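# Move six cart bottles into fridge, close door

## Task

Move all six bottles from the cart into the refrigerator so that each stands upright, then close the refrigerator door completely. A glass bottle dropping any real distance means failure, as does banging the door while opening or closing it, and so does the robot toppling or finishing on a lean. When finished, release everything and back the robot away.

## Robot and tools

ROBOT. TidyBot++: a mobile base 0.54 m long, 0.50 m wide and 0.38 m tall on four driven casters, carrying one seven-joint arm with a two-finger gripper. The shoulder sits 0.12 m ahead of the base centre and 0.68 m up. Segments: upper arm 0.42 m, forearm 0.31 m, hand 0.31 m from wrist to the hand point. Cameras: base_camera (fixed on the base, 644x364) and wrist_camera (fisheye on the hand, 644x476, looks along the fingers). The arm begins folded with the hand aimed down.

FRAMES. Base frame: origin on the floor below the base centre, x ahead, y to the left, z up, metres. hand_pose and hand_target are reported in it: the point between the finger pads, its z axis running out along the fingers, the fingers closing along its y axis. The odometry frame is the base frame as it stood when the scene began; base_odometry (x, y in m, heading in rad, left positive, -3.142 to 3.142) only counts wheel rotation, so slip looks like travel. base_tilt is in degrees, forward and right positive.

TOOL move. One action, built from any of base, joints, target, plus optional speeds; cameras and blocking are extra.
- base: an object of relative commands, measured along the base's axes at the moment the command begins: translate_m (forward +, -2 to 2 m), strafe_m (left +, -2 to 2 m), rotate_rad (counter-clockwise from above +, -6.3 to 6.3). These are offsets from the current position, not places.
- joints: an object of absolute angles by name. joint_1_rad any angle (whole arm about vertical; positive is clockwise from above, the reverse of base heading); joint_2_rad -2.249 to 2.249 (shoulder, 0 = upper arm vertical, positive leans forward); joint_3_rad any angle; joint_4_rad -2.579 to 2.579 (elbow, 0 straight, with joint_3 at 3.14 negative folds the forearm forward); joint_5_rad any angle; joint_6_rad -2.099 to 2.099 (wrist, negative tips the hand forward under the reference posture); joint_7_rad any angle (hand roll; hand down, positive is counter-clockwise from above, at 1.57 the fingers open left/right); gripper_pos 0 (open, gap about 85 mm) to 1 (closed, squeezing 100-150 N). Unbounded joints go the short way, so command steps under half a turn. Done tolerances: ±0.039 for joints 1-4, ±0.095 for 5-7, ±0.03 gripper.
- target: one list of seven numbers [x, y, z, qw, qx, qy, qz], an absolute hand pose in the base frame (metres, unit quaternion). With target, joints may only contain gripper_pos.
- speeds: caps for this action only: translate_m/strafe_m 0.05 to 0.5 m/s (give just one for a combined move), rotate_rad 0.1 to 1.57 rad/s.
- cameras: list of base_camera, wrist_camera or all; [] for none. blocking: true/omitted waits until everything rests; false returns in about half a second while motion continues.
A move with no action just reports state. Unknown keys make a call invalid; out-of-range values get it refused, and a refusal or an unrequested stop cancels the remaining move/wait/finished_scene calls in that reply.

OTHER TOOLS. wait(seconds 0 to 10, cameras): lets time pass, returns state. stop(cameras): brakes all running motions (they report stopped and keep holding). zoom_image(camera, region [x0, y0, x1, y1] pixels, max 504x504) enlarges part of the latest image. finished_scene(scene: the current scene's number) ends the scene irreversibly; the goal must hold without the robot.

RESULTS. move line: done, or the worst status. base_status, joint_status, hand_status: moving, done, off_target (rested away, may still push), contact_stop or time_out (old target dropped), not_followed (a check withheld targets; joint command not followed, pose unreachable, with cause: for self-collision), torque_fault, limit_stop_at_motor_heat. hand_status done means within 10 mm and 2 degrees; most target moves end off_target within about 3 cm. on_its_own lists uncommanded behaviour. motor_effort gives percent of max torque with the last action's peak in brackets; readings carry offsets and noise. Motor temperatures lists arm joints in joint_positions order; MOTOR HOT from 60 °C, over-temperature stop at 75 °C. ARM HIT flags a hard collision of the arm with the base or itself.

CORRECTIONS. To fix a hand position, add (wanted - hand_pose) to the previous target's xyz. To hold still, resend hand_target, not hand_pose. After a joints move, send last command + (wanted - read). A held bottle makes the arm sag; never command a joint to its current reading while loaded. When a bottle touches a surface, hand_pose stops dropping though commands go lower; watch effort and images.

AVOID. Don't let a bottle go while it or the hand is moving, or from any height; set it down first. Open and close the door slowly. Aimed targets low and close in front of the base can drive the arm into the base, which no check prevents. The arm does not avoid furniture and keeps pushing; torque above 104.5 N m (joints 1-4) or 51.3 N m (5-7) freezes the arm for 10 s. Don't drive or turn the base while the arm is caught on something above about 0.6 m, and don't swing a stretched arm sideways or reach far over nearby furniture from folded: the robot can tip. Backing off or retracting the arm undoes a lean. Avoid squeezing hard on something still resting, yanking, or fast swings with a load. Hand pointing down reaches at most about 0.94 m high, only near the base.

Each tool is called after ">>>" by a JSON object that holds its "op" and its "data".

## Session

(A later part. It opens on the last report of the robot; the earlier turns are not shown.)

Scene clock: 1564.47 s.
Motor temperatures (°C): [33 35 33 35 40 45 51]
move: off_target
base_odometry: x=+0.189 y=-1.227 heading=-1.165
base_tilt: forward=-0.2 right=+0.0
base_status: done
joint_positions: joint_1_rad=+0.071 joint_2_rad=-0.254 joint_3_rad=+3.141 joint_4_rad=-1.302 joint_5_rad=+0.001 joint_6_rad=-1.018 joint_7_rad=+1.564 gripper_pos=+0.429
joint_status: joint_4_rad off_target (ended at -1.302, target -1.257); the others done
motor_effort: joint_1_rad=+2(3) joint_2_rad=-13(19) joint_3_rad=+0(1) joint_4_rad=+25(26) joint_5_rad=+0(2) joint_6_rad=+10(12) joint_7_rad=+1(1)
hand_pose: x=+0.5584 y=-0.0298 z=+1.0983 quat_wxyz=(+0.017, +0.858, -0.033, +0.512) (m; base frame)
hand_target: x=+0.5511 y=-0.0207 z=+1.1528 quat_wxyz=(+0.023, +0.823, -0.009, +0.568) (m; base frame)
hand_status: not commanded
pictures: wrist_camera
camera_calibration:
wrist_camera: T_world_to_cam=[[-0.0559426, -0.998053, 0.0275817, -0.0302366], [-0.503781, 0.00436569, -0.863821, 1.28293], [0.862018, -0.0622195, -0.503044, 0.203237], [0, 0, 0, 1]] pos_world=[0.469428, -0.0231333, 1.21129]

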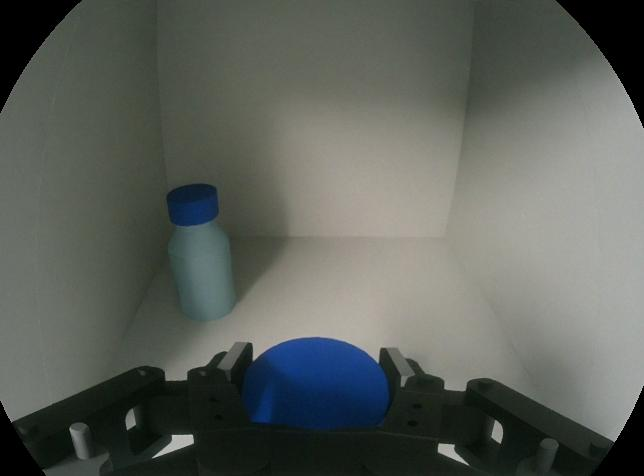

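>>> {"op": "move", "data": {"joints": {"joint_2_rad": 0.32, "joint_4_rad": -0.598, "joint_6_rad": -1.08}, "cameras": []}}

>>> {"op": "move", "data": {"joints": {"joint_2_rad": 0.295, "joint_4_rad": -0.72, "joint_6_rad": -0.945}, "cameras": ["wrist_camera"]}}

Scene clock: 1592.47 s.
Motor temperatures (°C): [33 35 33 36 40 45 51]
move: off_target
base_odometry: x=+0.189 y=-1.227 heading=-1.165
base_tilt: forward=-0.2 right=+0.0
base_status: not commanded
joint_positions: joint_1_rad=+0.071 joint_2_rad=+0.350 joint_3_rad=+3.141 joint_4_rad=-0.644 joint_5_rad=+0.001 joint_6_rad=-1.059 joint_7_rad=+1.564 gripper_pos=+0.429
joint_status: joint_4_rad off_target (ended at -0.644, target -0.598); the others done
motor_effort: joint_1_rad=+2(2) joint_2_rad=-35(38) joint_3_rad=-1(1) joint_4_rad=+24(26) joint_5_rad=+0(2) joint_6_rad=+10(12) joint_7_rad=+1(1)
hand_pose: x=+0.8008 y=-0.0471 z=+1.1042 quat_wxyz=(+0.017, +0.855, -0.033, +0.518) (m; base frame)
hand_target: x=+0.7836 y=-0.0331 z=+1.1432 quat_wxyz=(+0.022, +0.841, -0.009, +0.541) (m; base frame)
hand_status: not commanded
pictures: none
No camera images: "cameras" was empty.

Scene clock: 1593.47 s.
Motor temperatures (°C): [33 35 33 36 40 45 51]
move: off_target
base_odometry: x=+0.189 y=-1.227 heading=-1.165
base_tilt: forward=-0.2 right=+0.0
base_status: not commanded
joint_positions: joint_1_rad=+0.071 joint_2_rad=+0.339 joint_3_rad=+3.141 joint_4_rad=-0.741 joint_5_rad=+0.001 joint_6_rad=-1.003 joint_7_rad=+1.564 gripper_pos=+0.429
joint_status: joint_2_rad off_target (ended at +0.339, target +0.295); the others done
motor_effort: joint_1_rad=+2(2) joint_2_rad=-36(38) joint_3_rad=+0(1) joint_4_rad=+25(26) joint_5_rad=+1(2) joint_6_rad=+10(11) joint_7_rad=+1(1)
hand_pose: x=+0.8059 y=-0.0474 z=+1.0741 quat_wxyz=(+0.016, +0.863, -0.033, +0.505) (m; base frame)
hand_target: x=+0.7955 y=-0.0337 z=+1.1321 quat_wxyz=(+0.022, +0.830, -0.009, +0.557) (m; base frame)
hand_status: not commanded
pictures: wrist_camera
camera_calibration:
wrist_camera: T_world_to_cam=[[-0.0554646, -0.998098, 0.0269114, -0.0329439], [-0.518885, 0.00578629, -0.854824, 1.38944], [0.853043, -0.0613764, -0.518219, 0.00018141], [0, 0, 0, 1]] pos_world=[0.718976, -0.0409097, 1.1887]

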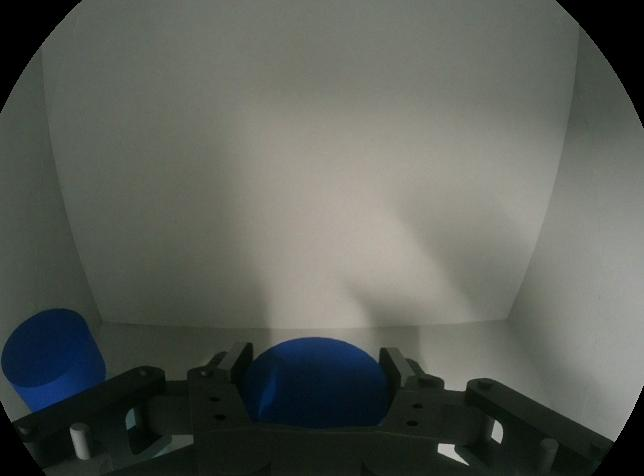

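>>> {"op": "move", "data": {"joints": {"joint_2_rad": 0.295, "joint_4_rad": -0.745, "joint_6_rad": -0.92}, "cameras": []}}

>>> {"op": "move", "data": {"joints": {"joint_2_rad": 0.295, "joint_4_rad": -0.762, "joint_6_rad": -0.905}, "cameras": []}}

>>> {"op": "move", "data": {"joints": {"joint_2_rad": 0.295, "joint_4_rad": -0.782, "joint_6_rad": -0.895}, "cameras": []}}

Scene clock: 1602.87 s.
Motor temperatures (°C): [33 35 33 36 40 45 51]
move: off_target
base_odometry: x=+0.189 y=-1.227 heading=-1.165
base_tilt: forward=-0.2 right=+0.0
base_status: not commanded
joint_positions: joint_1_rad=+0.071 joint_2_rad=+0.337 joint_3_rad=+3.141 joint_4_rad=-0.761 joint_5_rad=+0.001 joint_6_rad=-0.976 joint_7_rad=+1.564 gripper_pos=+0.429
joint_status: joint_2_rad off_target (ended at +0.337, target +0.295); the others done
motor_effort: joint_1_rad=+2(2) joint_2_rad=-35(37) joint_3_rad=+0(1) joint_4_rad=+25(26) joint_5_rad=+2(2) joint_6_rad=+10(11) joint_7_rad=+1(1)
hand_pose: x=+0.8090 y=-0.0476 z=+1.0722 quat_wxyz=(+0.017, +0.860, -0.033, +0.509) (m; base frame)
hand_target: x=+0.7996 y=-0.0339 z=+1.1254 quat_wxyz=(+0.022, +0.830, -0.009, +0.557) (m; base frame)
hand_status: not commanded
pictures: none
No camera images: "cameras" was empty.

Scene clock: 1603.43 s.
Motor temperatures (°C): [33 36 33 36 40 45 51]
move: done
base_odometry: x=+0.189 y=-1.227 heading=-1.165
base_tilt: forward=-0.2 right=+0.1
base_status: not commanded
joint_positions: joint_1_rad=+0.071 joint_2_rad=+0.333 joint_3_rad=+3.141 joint_4_rad=-0.774 joint_5_rad=+0.001 joint_6_rad=-0.959 joint_7_rad=+1.564 gripper_pos=+0.429
joint_status: all done
motor_effort: joint_1_rad=+2(2) joint_2_rad=-34(35) joint_3_rad=+0(1) joint_4_rad=+24(25) joint_5_rad=+1(1) joint_6_rad=+10(10) joint_7_rad=+1(1)
hand_pose: x=+0.8101 y=-0.0477 z=+1.0721 quat_wxyz=(+0.017, +0.858, -0.033, +0.512) (m; base frame)
hand_target: x=+0.8020 y=-0.0340 z=+1.1202 quat_wxyz=(+0.022, +0.831, -0.009, +0.556) (m; base frame)
hand_status: not commanded
pictures: none
No camera images: "cameras" was empty.

Scene clock: 1604.00 s.
Motor temperatures (°C): [33 36 33 36 40 45 51]
move: done
base_odometry: x=+0.189 y=-1.227 heading=-1.165
base_tilt: forward=-0.3 right=+0.1
base_status: not commanded
joint_positions: joint_1_rad=+0.071 joint_2_rad=+0.327 joint_3_rad=+3.141 joint_4_rad=-0.788 joint_5_rad=+0.001 joint_6_rad=-0.946 joint_7_rad=+1.564 gripper_pos=+0.429
joint_status: all done
motor_effort: joint_1_rad=+1(2) joint_2_rad=-32(34) joint_3_rad=+1(1) joint_4_rad=+23(24) joint_5_rad=+0(1) joint_6_rad=+8(10) joint_7_rad=+1(1)
hand_pose: x=+0.8096 y=-0.0476 z=+1.0719 quat_wxyz=(+0.017, +0.857, -0.033, +0.514) (m; base frame)
hand_target: x=+0.8039 y=-0.0341 z=+1.1118 quat_wxyz=(+0.022, +0.834, -0.009, +0.552) (m; base frame)
hand_status: not commanded
pictures: none
No camera images: "cameras" was empty.

>>> {"op": "move", "data": {"joints": {"gripper_pos": 0.36}, "cameras": []}}

>>> {"op": "move", "data": {"joints": {"gripper_pos": 0.22, "joint_2_rad": 0.18}, "cameras": ["wrist_camera"]}}

Scene clock: 1611.13 s.
Motor temperatures (°C): [33 36 33 36 40 45 51]
move: done
base_odometry: x=+0.189 y=-1.227 heading=-1.165
base_tilt: forward=-0.1 right=+0.0
base_status: not commanded
joint_positions: joint_1_rad=+0.071 joint_2_rad=+0.315 joint_3_rad=+3.141 joint_4_rad=-0.789 joint_5_rad=+0.001 joint_6_rad=-0.934 joint_7_rad=+1.564 gripper_pos=+0.360
joint_status: all done
motor_effort: joint_1_rad=+1(2) joint_2_rad=-30(34) joint_3_rad=-1(3) joint_4_rad=+21(25) joint_5_rad=+0(1) joint_6_rad=+7(10) joint_7_rad=+1(1)
hand_pose: x=+0.8063 y=-0.0474 z=+1.0836 quat_wxyz=(+0.017, +0.851, -0.033, +0.524) (m; base frame)
hand_target: x=+0.8039 y=-0.0341 z=+1.1118 quat_wxyz=(+0.022, +0.834, -0.009, +0.552) (m; base frame)
hand_status: not commanded
pictures: none
No camera images: "cameras" was empty.

Scene clock: 1612.40 s.
Motor temperatures (°C): [33 36 33 36 40 45 51]
move: done
base_odometry: x=+0.189 y=-1.227 heading=-1.165
base_tilt: forward=-0.2 right=+0.0
base_status: not commanded
joint_positions: joint_1_rad=+0.069 joint_2_rad=+0.177 joint_3_rad=+3.141 joint_4_rad=-0.788 joint_5_rad=+0.001 joint_6_rad=-0.932 joint_7_rad=+1.564 gripper_pos=+0.220
joint_status: all done
motor_effort: joint_1_rad=+2(2) joint_2_rad=-25(33) joint_3_rad=+0(2) joint_4_rad=+21(23) joint_5_rad=+1(2) joint_6_rad=+8(9) joint_7_rad=+1(1)
hand_pose: x=+0.7451 y=-0.0419 z=+1.1752 quat_wxyz=(+0.018, +0.812, -0.031, +0.583) (m; base frame)
hand_target: x=+0.7501 y=-0.0313 z=+1.1877 quat_wxyz=(+0.024, +0.801, -0.009, +0.599) (m; base frame)
hand_status: not commanded
pictures: wrist_camera
camera_calibration:
wrist_camera: T_world_to_cam=[[-0.0588355, -0.997837, 0.0293299, -0.0338952], [-0.352275, -0.00673737, -0.935872, 1.41483], [0.934045, -0.0653947, -0.351116, -0.152087], [0, 0, 0, 1]] pos_world=[0.638471, -0.0342354, 1.2717]

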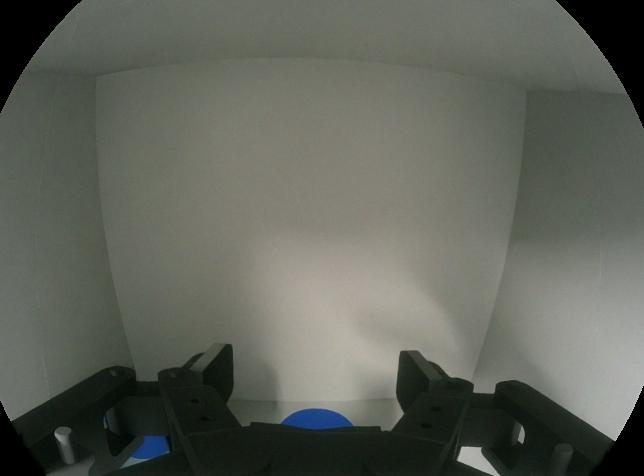

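>>> {"op": "move", "data": {"base": {"translate_m": -0.56}, "joints": {"joint_2_rad": -0.9, "joint_4_rad": -1.9, "joint_6_rad": -0.9}, "cameras": ["wrist_camera"]}}

>>> {"op": "move", "data": {"base": {"translate_m": -0.612, "strafe_m": -1.065}, "joints": {"joint_1_rad": 1.143}, "cameras": ["wrist_camera"]}}

Scene clock: 1630.67 s.
Motor temperatures (°C): [33 36 33 36 40 45 51]
move: done
base_odometry: x=-0.032 y=-0.713 heading=-1.166
base_tilt: forward=-0.2 right=+0.0
base_status: done
joint_positions: joint_1_rad=+0.066 joint_2_rad=-0.894 joint_3_rad=+3.141 joint_4_rad=-1.892 joint_5_rad=+0.001 joint_6_rad=-0.930 joint_7_rad=+1.564 gripper_pos=+0.220
joint_status: all done
motor_effort: joint_1_rad=+2(4) joint_2_rad=+10(29) joint_3_rad=+1(3) joint_4_rad=+21(22) joint_5_rad=+1(1) joint_6_rad=+8(10) joint_7_rad=+1(1)
hand_pose: x=+0.3464 y=-0.0136 z=+1.0072 quat_wxyz=(+0.017, +0.821, -0.029, +0.570) (m; base frame)
hand_target: x=+0.3483 y=-0.0102 z=+1.0126 quat_wxyz=(+0.024, +0.813, -0.009, +0.581) (m; base frame)
hand_status: not commanded
pictures: wrist_camera
camera_calibration:
wrist_camera: T_world_to_cam=[[-0.0546786, -0.998061, 0.0297385, -0.0260481], [-0.380201, -0.00672866, -0.924879, 1.11591], [0.923286, -0.0618777, -0.379096, 0.19508], [0, 0, 0, 1]] pos_world=[0.242731, -0.00641795, 1.10681]

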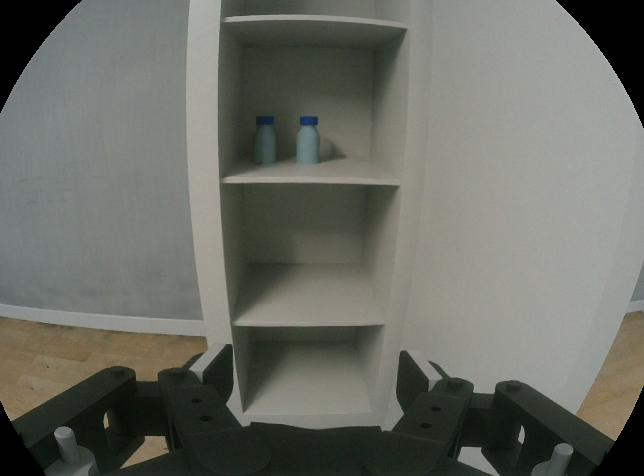

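Scene clock: 1634.47 s.
Motor temperatures (°C): [33 36 33 36 40 45 51]
move: done
base_odometry: x=-1.252 y=-0.569 heading=-1.166
base_tilt: forward=-0.2 right=+0.0
base_status: done
joint_positions: joint_1_rad=+1.126 joint_2_rad=-0.894 joint_3_rad=+3.141 joint_4_rad=-1.893 joint_5_rad=+0.001 joint_6_rad=-0.930 joint_7_rad=+1.564 gripper_pos=+0.220
joint_status: all done
motor_effort: joint_1_rad=+2(4) joint_2_rad=+10(11) joint_3_rad=+0(2) joint_4_rad=+20(21) joint_5_rad=+1(2) joint_6_rad=+8(9) joint_7_rad=+1(1)
hand_pose: x=+0.2184 y=-0.2051 z=+1.0065 quat_wxyz=(+0.303, +0.694, -0.440, +0.483) (m; base frame)
hand_target: x=+0.2160 y=-0.2080 z=+1.0126 quat_wxyz=(+0.322, +0.691, -0.429, +0.484) (m; base frame)
hand_status: not commanded
pictures: wrist_camera
camera_calibration:
wrist_camera: T_world_to_cam=[[-0.897331, -0.440345, 0.0298856, 0.0741429], [-0.192409, 0.329353, -0.924395, 1.09272], [0.397209, -0.835238, -0.380265, 0.258631], [0, 0, 0, 1]] pos_world=[0.174049, -0.111223, 1.10623]

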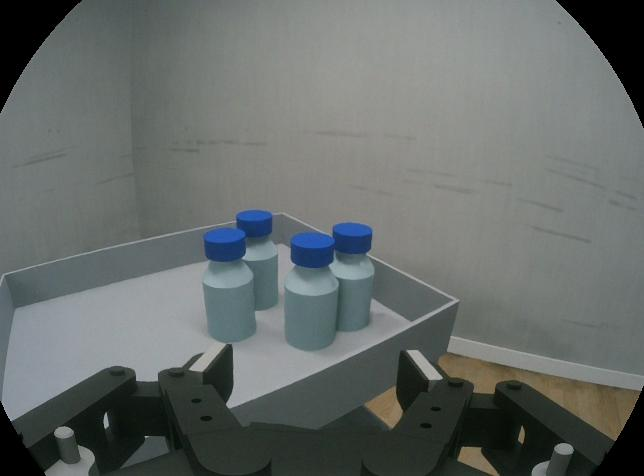

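>>> {"op": "move", "data": {"joints": {"joint_1_rad": 1.094, "joint_2_rad": -0.116, "joint_4_rad": -1.544, "joint_6_rad": -0.576, "gripper_pos": 0.22}, "cameras": ["wrist_camera"]}}

Scene clock: 1683.80 s.
Motor temperatures (°C): [33 35 33 35 40 45 51]
move: done
base_odometry: x=-1.252 y=-0.569 heading=-1.166
base_tilt: forward=-0.3 right=+0.1
base_status: not commanded
joint_positions: joint_1_rad=+1.113 joint_2_rad=-0.124 joint_3_rad=+3.141 joint_4_rad=-1.569 joint_5_rad=+0.001 joint_6_rad=-0.620 joint_7_rad=+1.564 gripper_pos=+0.220
joint_status: all done
motor_effort: joint_1_rad=+2(3) joint_2_rad=-16(17) joint_3_rad=+0(2) joint_4_rad=+23(23) joint_5_rad=+1(2) joint_6_rad=+7(9) joint_7_rad=+1(1)
hand_pose: x=+0.3564 y=-0.4783 z=+0.9910 quat_wxyz=(+0.270, +0.728, -0.456, +0.436) (m; base frame)
hand_target: x=+0.3711 y=-0.4832 z=+1.0138 quat_wxyz=(+0.287, +0.726, -0.427, +0.456) (m; base frame)
hand_status: not commanded
pictures: wrist_camera
camera_calibration:
wrist_camera: T_world_to_cam=[[-0.889722, -0.455661, 0.0277221, 0.0702685], [-0.250692, 0.436944, -0.863848, 1.20716], [0.381508, -0.775534, -0.502989, 0.125503], [0, 0, 0, 1]] pos_world=[0.317265, -0.398113, 1.10398]

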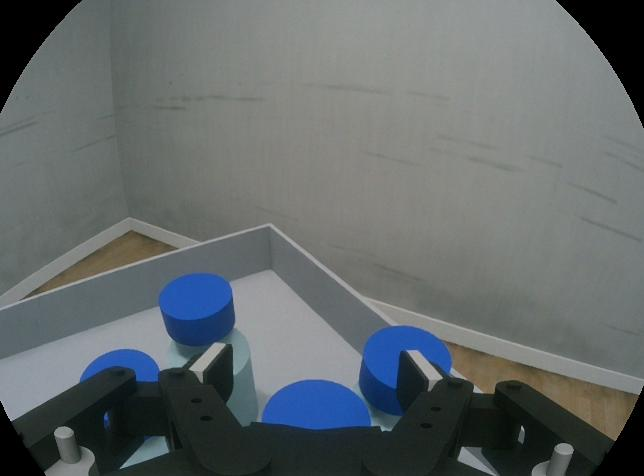

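>>> {"op": "move", "data": {"joints": {"joint_1_rad": 1.093, "joint_2_rad": -0.109, "joint_4_rad": -1.726, "joint_6_rad": -0.412, "gripper_pos": 0.22}, "cameras": ["wrist_camera"]}}

Scene clock: 1720.77 s.
Motor temperatures (°C): [33 35 33 35 40 45 51]
move: done
base_odometry: x=-1.252 y=-0.569 heading=-1.166
base_tilt: forward=-0.2 right=+0.0
base_status: not commanded
joint_positions: joint_1_rad=+1.112 joint_2_rad=-0.119 joint_3_rad=+3.141 joint_4_rad=-1.724 joint_5_rad=+0.001 joint_6_rad=-0.455 joint_7_rad=+1.564 gripper_pos=+0.220
joint_status: all done
motor_effort: joint_1_rad=+2(3) joint_2_rad=-16(17) joint_3_rad=+1(1) joint_4_rad=+23(24) joint_5_rad=+0(2) joint_6_rad=+7(8) joint_7_rad=+1(1)
hand_pose: x=+0.3589 y=-0.4824 z=+0.9425 quat_wxyz=(+0.271, +0.727, -0.455, +0.438) (m; base frame)
hand_target: x=+0.3727 y=-0.4851 z=+0.9479 quat_wxyz=(+0.281, +0.732, -0.430, +0.447) (m; base frame)
hand_status: not commanded
pictures: wrist_camera
camera_calibration:
wrist_camera: T_world_to_cam=[[-0.889395, -0.456294, 0.0278054, 0.071438], [-0.249062, 0.432665, -0.86647, 1.16757], [0.383334, -0.777559, -0.498455, 0.0910662], [0, 0, 0, 1]] pos_world=[0.319426, -0.401761, 1.05507]

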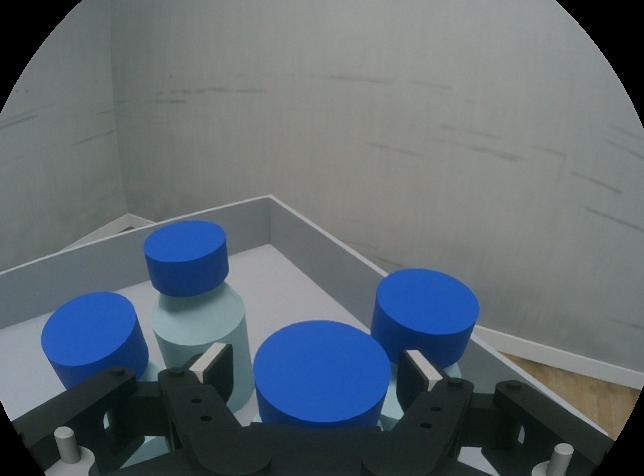

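>>> {"op": "move", "data": {"joints": {"gripper_pos": 0.55}, "cameras": ["wrist_camera"]}}

Scene clock: 1763.47 s.
Motor temperatures (°C): [33 35 33 35 40 45 51]
move: off_target
base_odometry: x=-1.252 y=-0.569 heading=-1.166
base_tilt: forward=-0.3 right=+0.1
base_status: not commanded
joint_positions: joint_1_rad=+1.112 joint_2_rad=-0.119 joint_3_rad=+3.141 joint_4_rad=-1.724 joint_5_rad=+0.001 joint_6_rad=-0.452 joint_7_rad=+1.564 gripper_pos=+0.440
joint_status: gripper_pos off_target (ended at +0.440, target +0.550)
motor_effort: joint_1_rad=+1(2) joint_2_rad=-15(16) joint_3_rad=-1(2) joint_4_rad=+22(24) joint_5_rad=+1(1) joint_6_rad=+7(8) joint_7_rad=+1(1)
hand_pose: x=+0.3591 y=-0.4829 z=+0.9435 quat_wxyz=(+0.271, +0.726, -0.454, +0.439) (m; base frame)
hand_target: x=+0.3727 y=-0.4851 z=+0.9479 quat_wxyz=(+0.281, +0.732, -0.430, +0.447) (m; base frame)
hand_status: not commanded
pictures: wrist_camera
camera_calibration:
wrist_camera: T_world_to_cam=[[-0.889465, -0.456154, 0.0278429, 0.0714248], [-0.247586, 0.429772, -0.86833, 1.16856], [0.384126, -0.779243, -0.495205, 0.0869357], [0, 0, 0, 1]] pos_world=[0.319454, -0.401888, 1.05576]

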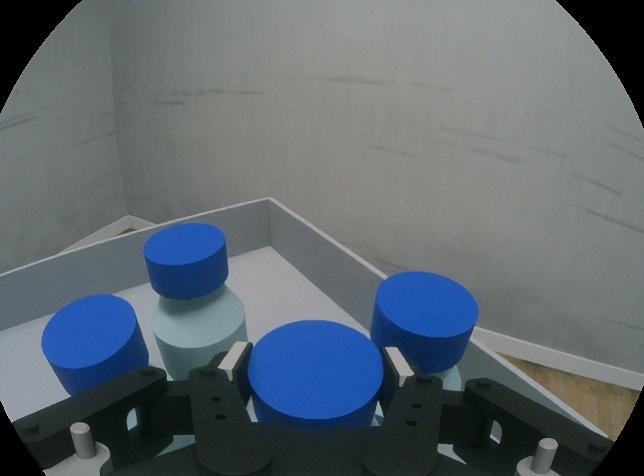

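>>> {"op": "move", "data": {"joints": {"joint_2_rad": -0.173, "joint_4_rad": -1.302, "joint_6_rad": -0.877}, "cameras": ["wrist_camera"]}}

Scene clock: 1810.93 s.
Motor temperatures (°C): [33 35 33 35 40 45 51]
move: off_target
base_odometry: x=-1.252 y=-0.569 heading=-1.166
base_tilt: forward=-0.3 right=+0.0
base_status: not commanded
joint_positions: joint_1_rad=+1.112 joint_2_rad=-0.144 joint_3_rad=+3.141 joint_4_rad=-1.343 joint_5_rad=+0.001 joint_6_rad=-0.854 joint_7_rad=+1.564 gripper_pos=+0.440
joint_status: joint_4_rad off_target (ended at -1.343, target -1.302); the others done
motor_effort: joint_1_rad=+2(3) joint_2_rad=-18(22) joint_3_rad=+0(1) joint_4_rad=+25(29) joint_5_rad=+1(1) joint_6_rad=+10(11) joint_7_rad=+1(1)
hand_pose: x=+0.3457 y=-0.4551 z=+1.0681 quat_wxyz=(+0.272, +0.725, -0.454, +0.441) (m; base frame)
hand_target: x=+0.3481 y=-0.4377 z=+1.0995 quat_wxyz=(+0.286, +0.727, -0.427, +0.455) (m; base frame)
hand_status: not commanded
pictures: wrist_camera
camera_calibration:
wrist_camera: T_world_to_cam=[[-0.88938, -0.456322, 0.0278254, 0.068618], [-0.246293, 0.426975, -0.870076, 1.26151], [0.385154, -0.780681, -0.492131, 0.171199], [0, 0, 0, 1]] pos_world=[0.30579, -0.373668, 1.17995]

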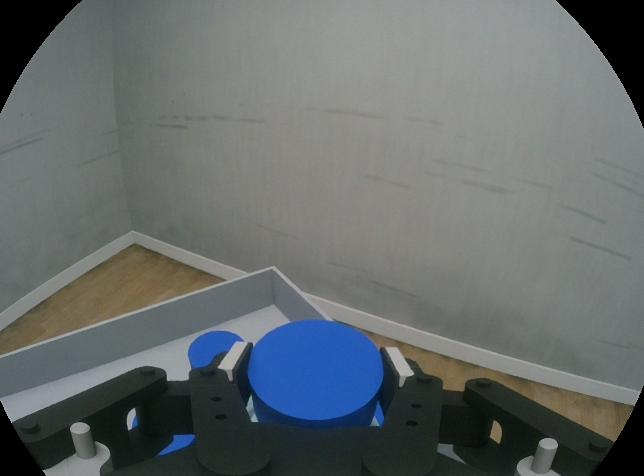

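>>> {"op": "move", "data": {"base": {"translate_m": 0.614, "strafe_m": 1.065}, "joints": {"joint_2_rad": -0.73, "joint_4_rad": -1.595, "joint_6_rad": -1.17}, "blocking": false, "cameras": []}}

>>> {"op": "wait", "data": {"seconds": 0.4, "cameras": []}}

>>> {"op": "move", "data": {"joints": {"joint_1_rad": 0.222}, "cameras": ["wrist_camera"]}}

Scene clock: 1819.40 s.
Motor temperatures (°C): [33 35 33 35 40 45 51]
move: moving
base_odometry: x=-1.188 y=-0.577 heading=-1.166
base_tilt: forward=-0.2 right=+0.1
base_status: translate_m moving; strafe_m moving
joint_positions: joint_1_rad=+1.111 joint_2_rad=-0.229 joint_3_rad=+3.142 joint_4_rad=-1.387 joint_5_rad=+0.001 joint_6_rad=-0.911 joint_7_rad=+1.564 gripper_pos=+0.440
joint_status: joint_2_rad moving; joint_4_rad moving; joint_6_rad moving
motor_effort: joint_1_rad=+1(2) joint_2_rad=-19(21) joint_3_rad=-1(3) joint_4_rad=+25(27) joint_5_rad=+0(1) joint_6_rad=+9(11) joint_7_rad=+1(1)
hand_pose: x=+0.3265 y=-0.4173 z=+1.0687 quat_wxyz=(+0.268, +0.729, -0.456, +0.434) (m; base frame)
hand_target: x=+0.3185 y=-0.3805 z=+1.1019 quat_wxyz=(+0.284, +0.729, -0.428, +0.453) (m; base frame)
hand_status: not commanded
pictures: none
No camera images: "cameras" was empty.

Scene clock: 1819.80 s.
Motor temperatures (°C): [33 35 33 35 40 45 51]
earlier move: moving
base_odometry: x=-1.083 y=-0.589 heading=-1.165
base_tilt: forward=-0.3 right=-0.1
base_status: translate_m moving; strafe_m moving
joint_positions: joint_1_rad=+1.108 joint_2_rad=-0.515 joint_3_rad=+3.141 joint_4_rad=-1.512 joint_5_rad=+0.001 joint_6_rad=-1.044 joint_7_rad=+1.564 gripper_pos=+0.440
joint_status: joint_2_rad moving; joint_4_rad moving; joint_6_rad moving
motor_effort: joint_1_rad=+2(3) joint_2_rad=-2(21) joint_3_rad=-1(3) joint_4_rad=+23(27) joint_5_rad=-1(2) joint_6_rad=+9(11) joint_7_rad=+1(1)
hand_pose: x=+0.2694 y=-0.2984 z=+1.0777 quat_wxyz=(+0.274, +0.723, -0.451, +0.445) (m; base frame)
hand_target: x=+0.2630 y=-0.2735 z=+1.0849 quat_wxyz=(+0.282, +0.732, -0.430, +0.448) (m; base frame)
hand_status: not commanded
wait: 0.40 s; no rest
pictures: none
No camera images: "cameras" was empty.

Scene clock: 1822.83 s.
Motor temperatures (°C): [33 35 33 35 40 45 51]
move: done
base_odometry: x=-0.031 y=-0.714 heading=-1.165
base_tilt: forward=-0.3 right=+0.0
base_status: done
joint_positions: joint_1_rad=+0.241 joint_2_rad=-0.711 joint_3_rad=+3.140 joint_4_rad=-1.608 joint_5_rad=+0.001 joint_6_rad=-1.149 joint_7_rad=+1.564 gripper_pos=+0.440
joint_status: all done
motor_effort: joint_1_rad=+2(3) joint_2_rad=+4(6) joint_3_rad=+0(2) joint_4_rad=+22(24) joint_5_rad=+1(2) joint_6_rad=+10(12) joint_7_rad=+1(1)
hand_pose: x=+0.3601 y=-0.0577 z=+1.0545 quat_wxyz=(+0.061, +0.847, -0.105, +0.517) (m; base frame)
hand_target: x=+0.3506 y=-0.0502 z=+1.0599 quat_wxyz=(+0.066, +0.847, -0.081, +0.521) (m; base frame)
hand_status: not commanded
pictures: wrist_camera
camera_calibration:
wrist_camera: T_world_to_cam=[[-0.224245, -0.974118, 0.028427, -0.00682793], [-0.479348, 0.0848565, -0.873513, 1.15142], [0.848492, -0.209508, -0.485971, 0.32875], [0, 0, 0, 1]] pos_world=[0.271458, -0.035481, 1.16574]

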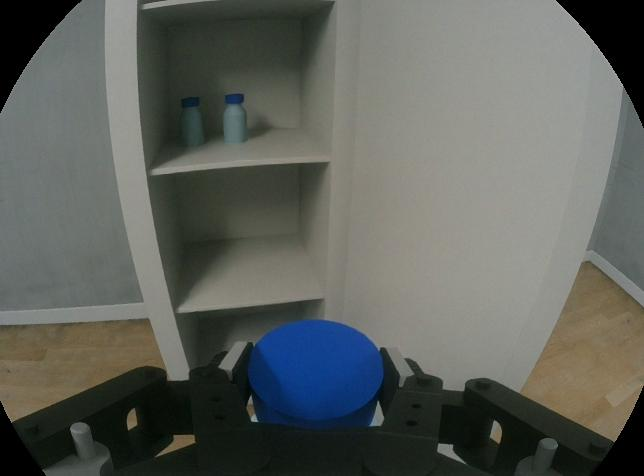

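>>> {"op": "move", "data": {"base": {"translate_m": 0.56}, "joints": {"joint_2_rad": -0.285, "joint_4_rad": -1.257, "joint_6_rad": -0.96}, "cameras": ["wrist_camera"]}}

Scene clock: 1831.37 s.
Motor temperatures (°C): [33 35 33 35 40 45 51]
move: off_target
base_odometry: x=+0.190 y=-1.229 heading=-1.165
base_tilt: forward=-0.2 right=+0.0
base_status: done
joint_positions: joint_1_rad=+0.239 joint_2_rad=-0.256 joint_3_rad=+3.140 joint_4_rad=-1.301 joint_5_rad=+0.001 joint_6_rad=-1.017 joint_7_rad=+1.564 gripper_pos=+0.440
joint_status: joint_4_rad off_target (ended at -1.301, target -1.257); the others done
motor_effort: joint_1_rad=+2(3) joint_2_rad=-12(18) joint_3_rad=+0(1) joint_4_rad=+24(26) joint_5_rad=+1(2) joint_6_rad=+11(13) joint_7_rad=+1(1)
hand_pose: x=+0.5467 y=-0.1027 z=+1.0998 quat_wxyz=(+0.060, +0.851, -0.105, +0.510) (m; base frame)
hand_target: x=+0.5414 y=-0.0931 z=+1.1528 quat_wxyz=(+0.071, +0.819, -0.078, +0.564) (m; base frame)
hand_status: not commanded
pictures: wrist_camera
camera_calibration:
wrist_camera: T_world_to_cam=[[-0.221982, -0.974653, 0.0278416, -0.0107399], [-0.493209, 0.0876073, -0.865488, 1.2833], [0.841112, -0.205854, -0.500155, 0.203014], [0, 0, 0, 1]] pos_world=[0.459794, -0.0811028, 1.21252]

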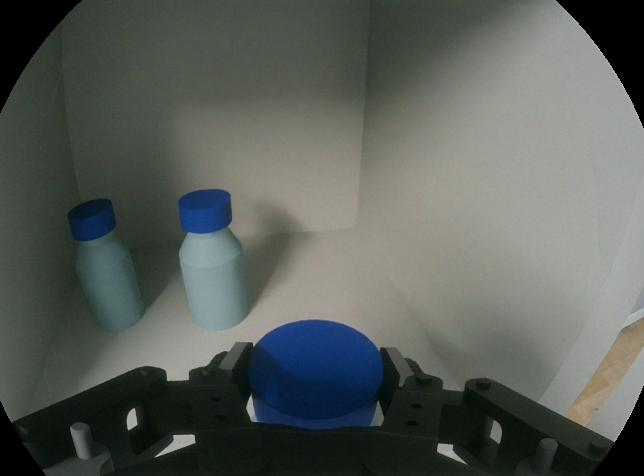

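>>> {"op": "move", "data": {"joints": {"joint_2_rad": 0.371, "joint_4_rad": -0.509, "joint_6_rad": -1.126}, "cameras": []}}

>>> {"op": "move", "data": {"joints": {"joint_2_rad": 0.309, "joint_4_rad": -0.70, "joint_6_rad": -0.9285}, "cameras": ["wrist_camera"]}}

Scene clock: 1846.00 s.
Motor temperatures (°C): [33 35 33 36 40 45 51]
move: off_target
base_odometry: x=+0.190 y=-1.229 heading=-1.165
base_tilt: forward=-0.2 right=+0.0
base_status: not commanded
joint_positions: joint_1_rad=+0.239 joint_2_rad=+0.397 joint_3_rad=+3.140 joint_4_rad=-0.553 joint_5_rad=+0.001 joint_6_rad=-1.104 joint_7_rad=+1.564 gripper_pos=+0.440
joint_status: joint_4_rad off_target (ended at -0.553, target -0.509); the others done
motor_effort: joint_1_rad=+2(2) joint_2_rad=-36(39) joint_3_rad=+0(1) joint_4_rad=+23(26) joint_5_rad=+1(1) joint_6_rad=+10(11) joint_7_rad=+1(1)
hand_pose: x=+0.7935 y=-0.1629 z=+1.1083 quat_wxyz=(+0.060, +0.849, -0.105, +0.514) (m; base frame)
hand_target: x=+0.7799 y=-0.1471 z=+1.1430 quat_wxyz=(+0.067, +0.839, -0.081, +0.534) (m; base frame)
hand_status: not commanded
pictures: none
No camera images: "cameras" was empty.

Scene clock: 1847.17 s.
Motor temperatures (°C): [33 35 33 36 40 45 51]
move: off_target
base_odometry: x=+0.190 y=-1.229 heading=-1.165
base_tilt: forward=-0.3 right=+0.0
base_status: not commanded
joint_positions: joint_1_rad=+0.239 joint_2_rad=+0.358 joint_3_rad=+3.140 joint_4_rad=-0.715 joint_5_rad=+0.001 joint_6_rad=-0.992 joint_7_rad=+1.564 gripper_pos=+0.440
joint_status: joint_2_rad off_target (ended at +0.358, target +0.309); the others done
motor_effort: joint_1_rad=+2(3) joint_2_rad=-36(36) joint_3_rad=+0(1) joint_4_rad=+24(25) joint_5_rad=+1(1) joint_6_rad=+11(11) joint_7_rad=+1(1)
hand_pose: x=+0.7973 y=-0.1638 z=+1.0783 quat_wxyz=(+0.060, +0.852, -0.105, +0.509) (m; base frame)
hand_target: x=+0.7873 y=-0.1486 z=+1.1385 quat_wxyz=(+0.070, +0.820, -0.079, +0.562) (m; base frame)
hand_status: not commanded
pictures: wrist_camera
camera_calibration:
wrist_camera: T_world_to_cam=[[-0.22192, -0.974687, 0.0271329, -0.013384], [-0.495339, 0.0887244, -0.864157, 1.39406], [0.839876, -0.205214, -0.50249, -0.0274247], [0, 0, 0, 1]] pos_world=[0.710596, -0.142361, 1.19127]

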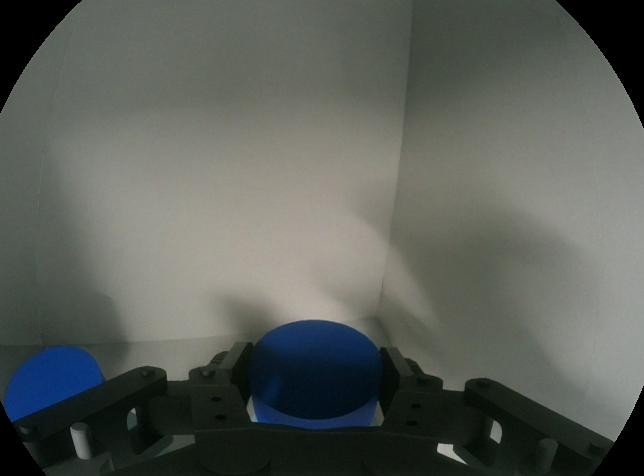

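>>> {"op": "move", "data": {"joints": {"joint_2_rad": 0.300, "joint_4_rad": -0.725, "joint_6_rad": -0.91}, "cameras": []}}

>>> {"op": "move", "data": {"joints": {"joint_2_rad": 0.300, "joint_4_rad": -0.745, "joint_6_rad": -0.894}, "cameras": []}}

>>> {"op": "move", "data": {"joints": {"joint_2_rad": 0.300, "joint_4_rad": -0.765, "joint_6_rad": -0.884}, "cameras": []}}

Scene clock: 1855.03 s.
Motor temperatures (°C): [33 36 33 36 40 45 51]
move: off_target
base_odometry: x=+0.190 y=-1.229 heading=-1.165
base_tilt: forward=-0.2 right=+0.0
base_status: not commanded
joint_positions: joint_1_rad=+0.239 joint_2_rad=+0.347 joint_3_rad=+3.140 joint_4_rad=-0.742 joint_5_rad=+0.001 joint_6_rad=-0.970 joint_7_rad=+1.564 gripper_pos=+0.440
joint_status: joint_2_rad off_target (ended at +0.347, target +0.300); the others done
motor_effort: joint_1_rad=+2(2) joint_2_rad=-35(37) joint_3_rad=-1(1) joint_4_rad=+25(26) joint_5_rad=+2(2) joint_6_rad=+10(11) joint_7_rad=+1(1)
hand_pose: x=+0.7961 y=-0.1635 z=+1.0770 quat_wxyz=(+0.060, +0.851, -0.105, +0.512) (m; base frame)
hand_target: x=+0.7866 y=-0.1485 z=+1.1361 quat_wxyz=(+0.070, +0.820, -0.079, +0.563) (m; base frame)
hand_status: not commanded
pictures: none
No camera images: "cameras" was empty.

Scene clock: 1855.60 s.
Motor temperatures (°C): [33 36 33 36 40 45 51]
move: off_target
base_odometry: x=+0.190 y=-1.229 heading=-1.165
base_tilt: forward=-0.2 right=+0.0
base_status: not commanded
joint_positions: joint_1_rad=+0.239 joint_2_rad=+0.343 joint_3_rad=+3.140 joint_4_rad=-0.759 joint_5_rad=+0.001 joint_6_rad=-0.951 joint_7_rad=+1.564 gripper_pos=+0.440
joint_status: joint_2_rad off_target (ended at +0.343, target +0.300); the others done
motor_effort: joint_1_rad=+2(2) joint_2_rad=-35(36) joint_3_rad=+0(1) joint_4_rad=+25(25) joint_5_rad=+1(1) joint_6_rad=+9(11) joint_7_rad=+1(1)
hand_pose: x=+0.7974 y=-0.1638 z=+1.0756 quat_wxyz=(+0.060, +0.849, -0.105, +0.514) (m; base frame)
hand_target: x=+0.7893 y=-0.1491 z=+1.1295 quat_wxyz=(+0.070, +0.821, -0.079, +0.561) (m; base frame)
hand_status: not commanded
pictures: none
No camera images: "cameras" was empty.

Scene clock: 1856.17 s.
Motor temperatures (°C): [33 36 33 36 40 45 51]
move: done
base_odometry: x=+0.190 y=-1.229 heading=-1.165
base_tilt: forward=-0.3 right=-0.1
base_status: not commanded
joint_positions: joint_1_rad=+0.239 joint_2_rad=+0.337 joint_3_rad=+3.140 joint_4_rad=-0.774 joint_5_rad=+0.001 joint_6_rad=-0.937 joint_7_rad=+1.564 gripper_pos=+0.440
joint_status: all done
motor_effort: joint_1_rad=+2(2) joint_2_rad=-34(36) joint_3_rad=+0(1) joint_4_rad=+24(25) joint_5_rad=+1(1) joint_6_rad=+10(11) joint_7_rad=+1(1)
hand_pose: x=+0.7969 y=-0.1637 z=+1.0755 quat_wxyz=(+0.060, +0.848, -0.104, +0.516) (m; base frame)
hand_target: x=+0.7912 y=-0.1495 z=+1.1211 quat_wxyz=(+0.070, +0.824, -0.079, +0.557) (m; base frame)
hand_status: not commanded
pictures: none
No camera images: "cameras" was empty.

>>> {"op": "move", "data": {"joints": {"joint_2_rad": 0.300, "joint_4_rad": -0.785, "joint_6_rad": -0.874}, "cameras": []}}

Scene clock: 1865.63 s.
Motor temperatures (°C): [33 36 33 36 40 45 51]
move: done
base_odometry: x=+0.190 y=-1.229 heading=-1.165
base_tilt: forward=-0.1 right=+0.0
base_status: not commanded
joint_positions: joint_1_rad=+0.239 joint_2_rad=+0.331 joint_3_rad=+3.140 joint_4_rad=-0.789 joint_5_rad=+0.001 joint_6_rad=-0.923 joint_7_rad=+1.564 gripper_pos=+0.440
joint_status: all done
motor_effort: joint_1_rad=+2(2) joint_2_rad=-33(34) joint_3_rad=+1(1) joint_4_rad=+23(24) joint_5_rad=+1(1) joint_6_rad=+9(10) joint_7_rad=+1(1)
hand_pose: x=+0.7965 y=-0.1635 z=+1.0754 quat_wxyz=(+0.061, +0.846, -0.104, +0.519) (m; base frame)
hand_target: x=+0.7930 y=-0.1499 z=+1.1127 quat_wxyz=(+0.069, +0.826, -0.079, +0.553) (m; base frame)
hand_status: not commanded
pictures: none
No camera images: "cameras" was empty.

>>> {"op": "move", "data": {"joints": {"gripper_pos": 0.36}, "cameras": []}}

>>> {"op": "move", "data": {"joints": {"gripper_pos": 0.22, "joint_2_rad": 0.18}, "cameras": ["wrist_camera"]}}

Scene clock: 1872.20 s.
Motor temperatures (°C): [33 36 33 35 40 45 51]
move: done
base_odometry: x=+0.190 y=-1.229 heading=-1.165
base_tilt: forward=-0.2 right=+0.1
base_status: not commanded
joint_positions: joint_1_rad=+0.239 joint_2_rad=+0.316 joint_3_rad=+3.140 joint_4_rad=-0.790 joint_5_rad=+0.001 joint_6_rad=-0.911 joint_7_rad=+1.564 gripper_pos=+0.360
joint_status: all done
motor_effort: joint_1_rad=+2(3) joint_2_rad=-30(34) joint_3_rad=-1(2) joint_4_rad=+21(24) joint_5_rad=+1(1) joint_6_rad=+8(10) joint_7_rad=+1(1)
hand_pose: x=+0.7925 y=-0.1623 z=+1.0883 quat_wxyz=(+0.062, +0.840, -0.103, +0.530) (m; base frame)
hand_target: x=+0.7930 y=-0.1499 z=+1.1127 quat_wxyz=(+0.069, +0.826, -0.079, +0.553) (m; base frame)
hand_status: not commanded
pictures: none
No camera images: "cameras" was empty.

Scene clock: 1873.50 s.
Motor temperatures (°C): [33 36 33 35 40 45 51]
move: done
base_odometry: x=+0.190 y=-1.229 heading=-1.165
base_tilt: forward=-0.2 right=+0.1
base_status: not commanded
joint_positions: joint_1_rad=+0.239 joint_2_rad=+0.177 joint_3_rad=+3.140 joint_4_rad=-0.789 joint_5_rad=+0.001 joint_6_rad=-0.910 joint_7_rad=+1.564 gripper_pos=+0.220
joint_status: all done
motor_effort: joint_1_rad=+2(3) joint_2_rad=-25(34) joint_3_rad=-1(1) joint_4_rad=+20(23) joint_5_rad=+0(2) joint_6_rad=+8(9) joint_7_rad=+1(1)
hand_pose: x=+0.7312 y=-0.1474 z=+1.1807 quat_wxyz=(+0.069, +0.801, -0.099, +0.587) (m; base frame)
hand_target: x=+0.7378 y=-0.1374 z=+1.1923 quat_wxyz=(+0.075, +0.792, -0.076, +0.602) (m; base frame)
hand_status: not commanded
pictures: wrist_camera
camera_calibration:
wrist_camera: T_world_to_cam=[[-0.226681, -0.97352, 0.0295747, -0.0140875], [-0.330039, 0.048209, -0.942735, 1.4143], [0.916346, -0.223461, -0.332228, -0.176797], [0, 0, 0, 1]] pos_world=[0.625589, -0.121404, 1.27499]

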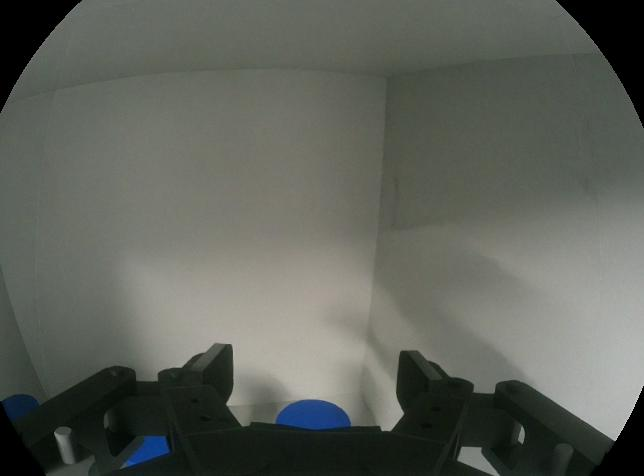

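>>> {"op": "move", "data": {"base": {"translate_m": -0.56}, "joints": {"joint_2_rad": -0.9, "joint_4_rad": -1.9, "joint_6_rad": -0.9}, "cameras": ["wrist_camera"]}}

>>> {"op": "move", "data": {"base": {"translate_m": -0.612, "strafe_m": -1.065}, "joints": {"joint_1_rad": 0.935}, "cameras": ["wrist_camera"]}}

Scene clock: 1883.17 s.
Motor temperatures (°C): [33 36 33 35 40 45 51]
move: done
base_odometry: x=-0.031 y=-0.714 heading=-1.166
base_tilt: forward=-0.3 right=+0.1
base_status: done
joint_positions: joint_1_rad=+0.234 joint_2_rad=-0.894 joint_3_rad=+3.141 joint_4_rad=-1.892 joint_5_rad=+0.001 joint_6_rad=-0.910 joint_7_rad=+1.564 gripper_pos=+0.220
joint_status: all done
motor_effort: joint_1_rad=+2(4) joint_2_rad=+9(29) joint_3_rad=+0(4) joint_4_rad=+20(23) joint_5_rad=+1(2) joint_6_rad=+8(10) joint_7_rad=+1(1)
hand_pose: x=+0.3430 y=-0.0520 z=+1.0129 quat_wxyz=(+0.066, +0.810, -0.098, +0.575) (m; base frame)
hand_target: x=+0.3433 y=-0.0486 z=+1.0126 quat_wxyz=(+0.073, +0.810, -0.078, +0.577) (m; base frame)
hand_status: not commanded
pictures: wrist_camera
camera_calibration:
wrist_camera: T_world_to_cam=[[-0.221529, -0.97469, 0.030077, -0.0065756], [-0.358276, 0.052666, -0.932129, 1.12258], [0.906953, -0.21727, -0.360875, 0.177075], [0, 0, 0, 1]] pos_world=[0.240138, -0.0270579, 1.11049]

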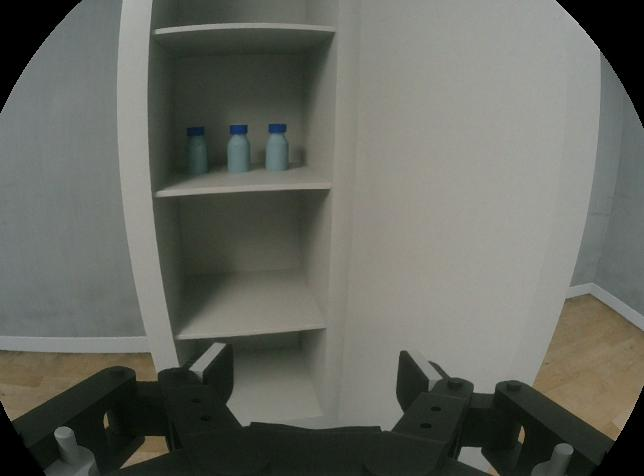

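Scene clock: 1886.97 s.
Motor temperatures (°C): [33 36 33 35 40 45 51]
move: done
base_odometry: x=-1.251 y=-0.572 heading=-1.166
base_tilt: forward=-0.3 right=+0.0
base_status: done
joint_positions: joint_1_rad=+0.918 joint_2_rad=-0.894 joint_3_rad=+3.141 joint_4_rad=-1.893 joint_5_rad=+0.001 joint_6_rad=-0.910 joint_7_rad=+1.564 gripper_pos=+0.220
joint_status: all done
motor_effort: joint_1_rad=+2(3) joint_2_rad=+10(10) joint_3_rad=+0(3) joint_4_rad=+21(21) joint_5_rad=+1(2) joint_6_rad=+8(9) joint_7_rad=+1(1)
hand_pose: x=+0.2599 y=-0.1818 z=+1.0124 quat_wxyz=(+0.255, +0.730, -0.363, +0.519) (m; base frame)
hand_target: x=+0.2569 y=-0.1835 z=+1.0126 quat_wxyz=(+0.270, +0.732, -0.355, +0.515) (m; base frame)
hand_status: not commanded
pictures: wrist_camera
camera_calibration:
wrist_camera: T_world_to_cam=[[-0.78743, -0.61566, 0.0302743, 0.0606429], [-0.24512, 0.267689, -0.931804, 1.10853], [0.565571, -0.741151, -0.361697, 0.218373], [0, 0, 0, 1]] pos_world=[0.195971, -0.0975597, 1.11009]

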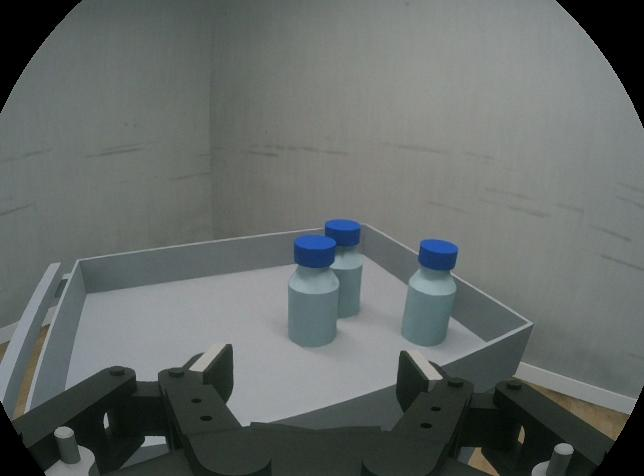

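>>> {"op": "move", "data": {"joints": {"joint_1_rad": 0.893, "joint_2_rad": -0.047, "joint_4_rad": -1.481, "joint_6_rad": -0.567, "gripper_pos": 0.22}, "cameras": ["wrist_camera"]}}

Scene clock: 1908.33 s.
Motor temperatures (°C): [33 36 33 35 40 45 51]
move: done
base_odometry: x=-1.251 y=-0.572 heading=-1.166
base_tilt: forward=-0.3 right=+0.1
base_status: not commanded
joint_positions: joint_1_rad=+0.912 joint_2_rad=-0.054 joint_3_rad=+3.141 joint_4_rad=-1.506 joint_5_rad=+0.001 joint_6_rad=-0.611 joint_7_rad=+1.564 gripper_pos=+0.220
joint_status: all done
motor_effort: joint_1_rad=+2(3) joint_2_rad=-18(20) joint_3_rad=+0(1) joint_4_rad=+22(24) joint_5_rad=+1(2) joint_6_rad=+8(9) joint_7_rad=+1(1)
hand_pose: x=+0.4654 y=-0.4447 z=+0.9923 quat_wxyz=(+0.225, +0.769, -0.380, +0.462) (m; base frame)
hand_target: x=+0.4811 y=-0.4461 z=+1.0152 quat_wxyz=(+0.240, +0.765, -0.352, +0.484) (m; base frame)
hand_status: not commanded
pictures: wrist_camera
camera_calibration:
wrist_camera: T_world_to_cam=[[-0.780752, -0.624224, 0.0277631, 0.0567923], [-0.331581, 0.376248, -0.865154, 1.23287], [0.529604, -0.684676, -0.500737, 0.0799163], [0, 0, 0, 1]] pos_world=[0.410811, -0.373695, 1.10506]

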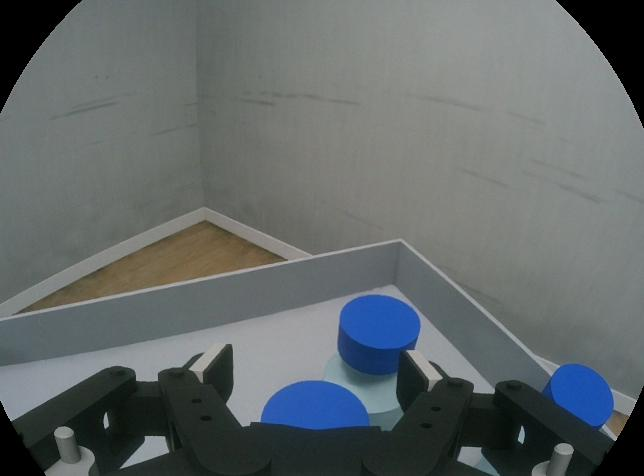

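>>> {"op": "move", "data": {"joints": {"joint_1_rad": 0.892, "joint_2_rad": -0.037, "joint_4_rad": -1.661, "joint_6_rad": -0.404, "gripper_pos": 0.22}, "cameras": ["wrist_camera"]}}

Scene clock: 1918.00 s.
Motor temperatures (°C): [33 36 33 35 40 45 51]
move: done
base_odometry: x=-1.251 y=-0.572 heading=-1.166
base_tilt: forward=-0.2 right=+0.0
base_status: not commanded
joint_positions: joint_1_rad=+0.911 joint_2_rad=-0.047 joint_3_rad=+3.141 joint_4_rad=-1.659 joint_5_rad=+0.001 joint_6_rad=-0.447 joint_7_rad=+1.564 gripper_pos=+0.220
joint_status: all done
motor_effort: joint_1_rad=+2(3) joint_2_rad=-19(20) joint_3_rad=+0(2) joint_4_rad=+23(24) joint_5_rad=+0(2) joint_6_rad=+7(9) joint_7_rad=+1(1)
hand_pose: x=+0.4691 y=-0.4487 z=+0.9429 quat_wxyz=(+0.225, +0.769, -0.379, +0.463) (m; base frame)
hand_target: x=+0.4835 y=-0.4482 z=+0.9481 quat_wxyz=(+0.235, +0.771, -0.354, +0.474) (m; base frame)
hand_status: not commanded
pictures: wrist_camera
camera_calibration:
wrist_camera: T_world_to_cam=[[-0.780272, -0.624821, 0.027812, 0.0579636], [-0.330169, 0.37373, -0.866784, 1.19264], [0.531191, -0.68551, -0.497908, 0.0466793], [0, 0, 0, 1]] pos_world=[0.414206, -0.377511, 1.05539]

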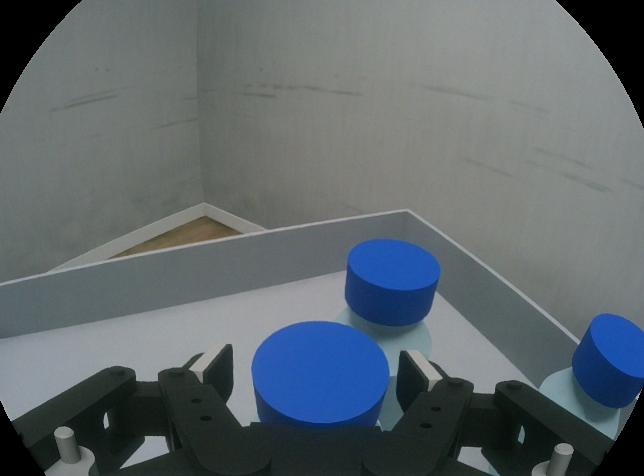

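>>> {"op": "move", "data": {"joints": {"gripper_pos": 0.55}, "cameras": []}}

>>> {"op": "move", "data": {"joints": {"joint_2_rad": -0.099, "joint_4_rad": -1.245, "joint_6_rad": -0.867}, "cameras": ["wrist_camera"]}}

Scene clock: 1943.23 s.
Motor temperatures (°C): [33 36 33 35 40 45 51]
move: off_target
base_odometry: x=-1.251 y=-0.572 heading=-1.166
base_tilt: forward=-0.2 right=+0.0
base_status: not commanded
joint_positions: joint_1_rad=+0.911 joint_2_rad=-0.047 joint_3_rad=+3.141 joint_4_rad=-1.659 joint_5_rad=+0.001 joint_6_rad=-0.444 joint_7_rad=+1.564 gripper_pos=+0.440
joint_status: gripper_pos off_target (ended at +0.440, target +0.550)
motor_effort: joint_1_rad=+2(2) joint_2_rad=-18(19) joint_3_rad=-1(2) joint_4_rad=+23(23) joint_5_rad=+0(1) joint_6_rad=+8(9) joint_7_rad=+1(1)
hand_pose: x=+0.4694 y=-0.4491 z=+0.9438 quat_wxyz=(+0.226, +0.768, -0.379, +0.464) (m; base frame)
hand_target: x=+0.4835 y=-0.4482 z=+0.9481 quat_wxyz=(+0.235, +0.771, -0.354, +0.474) (m; base frame)
hand_status: not commanded
pictures: none
No camera images: "cameras" was empty.

Scene clock: 1945.13 s.
Motor temperatures (°C): [33 36 33 35 40 45 51]
move: off_target
base_odometry: x=-1.251 y=-0.572 heading=-1.166
base_tilt: forward=-0.3 right=+0.1
base_status: not commanded
joint_positions: joint_1_rad=+0.910 joint_2_rad=-0.070 joint_3_rad=+3.141 joint_4_rad=-1.285 joint_5_rad=+0.001 joint_6_rad=-0.843 joint_7_rad=+1.564 gripper_pos=+0.440
joint_status: joint_4_rad off_target (ended at -1.285, target -1.245); the others done
motor_effort: joint_1_rad=+2(2) joint_2_rad=-21(25) joint_3_rad=-1(1) joint_4_rad=+26(29) joint_5_rad=+1(2) joint_6_rad=+10(12) joint_7_rad=+1(1)
hand_pose: x=+0.4517 y=-0.4258 z=+1.0651 quat_wxyz=(+0.225, +0.769, -0.379, +0.464) (m; base frame)
hand_target: x=+0.4511 y=-0.4081 z=+1.0968 quat_wxyz=(+0.237, +0.768, -0.353, +0.479) (m; base frame)
hand_status: not commanded
pictures: wrist_camera
camera_calibration:
wrist_camera: T_world_to_cam=[[-0.780034, -0.625119, 0.0278219, 0.0551098], [-0.329743, 0.372858, -0.867321, 1.28425], [0.531805, -0.685714, -0.49697, 0.131097], [0, 0, 0, 1]] pos_world=[0.396743, -0.354498, 1.17748]

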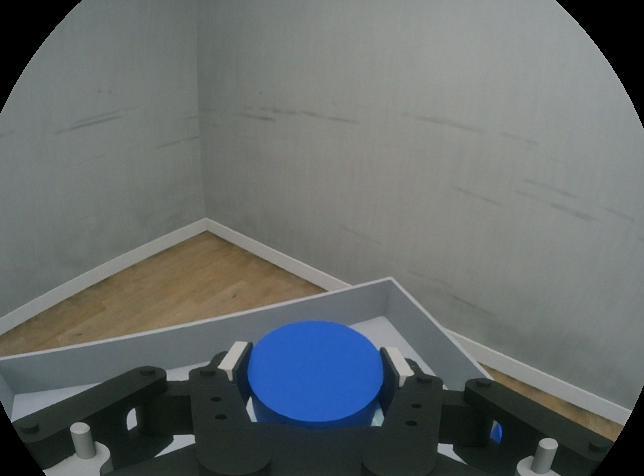

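>>> {"op": "move", "data": {"base": {"translate_m": 0.611, "strafe_m": 1.065}, "joints": {"joint_2_rad": -0.73, "joint_4_rad": -1.595, "joint_6_rad": -1.17}, "blocking": false, "cameras": []}}

>>> {"op": "wait", "data": {"seconds": 0.3, "cameras": []}}

>>> {"op": "move", "data": {"joints": {"joint_1_rad": -0.153}, "cameras": ["wrist_camera"]}}

Scene clock: 1970.10 s.
Motor temperatures (°C): [33 36 33 36 40 45 51]
move: moving
base_odometry: x=-1.187 y=-0.579 heading=-1.165
base_tilt: forward=-0.3 right=+0.0
base_status: translate_m moving; strafe_m moving
joint_positions: joint_1_rad=+0.910 joint_2_rad=-0.156 joint_3_rad=+3.142 joint_4_rad=-1.333 joint_5_rad=+0.001 joint_6_rad=-0.896 joint_7_rad=+1.564 gripper_pos=+0.440
joint_status: joint_2_rad moving; joint_4_rad moving; joint_6_rad moving
motor_effort: joint_1_rad=+1(2) joint_2_rad=-21(24) joint_3_rad=-1(3) joint_4_rad=+25(27) joint_5_rad=+0(1) joint_6_rad=+9(11) joint_7_rad=+1(1)
hand_pose: x=+0.4251 y=-0.3927 z=+1.0682 quat_wxyz=(+0.223, +0.772, -0.381, +0.458) (m; base frame)
hand_target: x=+0.4108 y=-0.3582 z=+1.1031 quat_wxyz=(+0.237, +0.769, -0.353, +0.477) (m; base frame)
hand_status: not commanded
pictures: none
No camera images: "cameras" was empty.

Scene clock: 1970.40 s.
Motor temperatures (°C): [33 36 33 36 40 45 51]
earlier move: moving
base_odometry: x=-1.112 y=-0.588 heading=-1.166
base_tilt: forward=-0.2 right=+0.1
base_status: translate_m moving; strafe_m moving
joint_positions: joint_1_rad=+0.905 joint_2_rad=-0.363 joint_3_rad=+3.139 joint_4_rad=-1.432 joint_5_rad=+0.001 joint_6_rad=-0.985 joint_7_rad=+1.564 gripper_pos=+0.440
joint_status: joint_2_rad moving; joint_4_rad moving; joint_6_rad moving
motor_effort: joint_1_rad=+2(3) joint_2_rad=-11(24) joint_3_rad=-1(3) joint_4_rad=+23(27) joint_5_rad=+1(1) joint_6_rad=+8(11) joint_7_rad=+1(1)
hand_pose: x=+0.3693 y=-0.3147 z=+1.0818 quat_wxyz=(+0.225, +0.769, -0.376, +0.466) (m; base frame)
hand_target: x=+0.3516 y=-0.2849 z=+1.0979 quat_wxyz=(+0.235, +0.771, -0.354, +0.475) (m; base frame)
hand_status: not commanded
wait: 0.30 s; no rest
pictures: none
No camera images: "cameras" was empty.

Scene clock: 1973.53 s.
Motor temperatures (°C): [33 36 33 36 40 45 51]
move: done
base_odometry: x=-0.032 y=-0.714 heading=-1.166
base_tilt: forward=-0.2 right=+0.1
base_status: done
joint_positions: joint_1_rad=-0.134 joint_2_rad=-0.712 joint_3_rad=+3.142 joint_4_rad=-1.608 joint_5_rad=+0.001 joint_6_rad=-1.149 joint_7_rad=+1.564 gripper_pos=+0.440
joint_status: all done
motor_effort: joint_1_rad=+2(4) joint_2_rad=+5(9) joint_3_rad=+0(2) joint_4_rad=+22(24) joint_5_rad=+1(2) joint_6_rad=+10(12) joint_7_rad=+1(1)
hand_pose: x=+0.3643 y=+0.0338 z=+1.0547 quat_wxyz=(-0.036, +0.852, +0.054, +0.520) (m; base frame)
hand_target: x=+0.3529 y=+0.0381 z=+1.0599 quat_wxyz=(-0.032, +0.847, +0.078, +0.524) (m; base frame)
hand_status: not commanded
pictures: wrist_camera
camera_calibration:
wrist_camera: T_world_to_cam=[[0.146681, -0.988804, 0.0274184, -0.0503337], [-0.476478, -0.0949179, -0.874048, 1.15141], [0.866864, 0.115142, -0.485066, 0.325876], [0, 0, 0, 1]] pos_world=[0.273514, 0.0219974, 1.16584]

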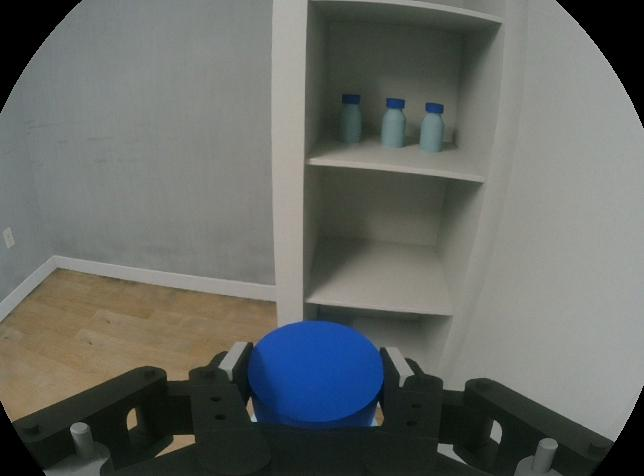

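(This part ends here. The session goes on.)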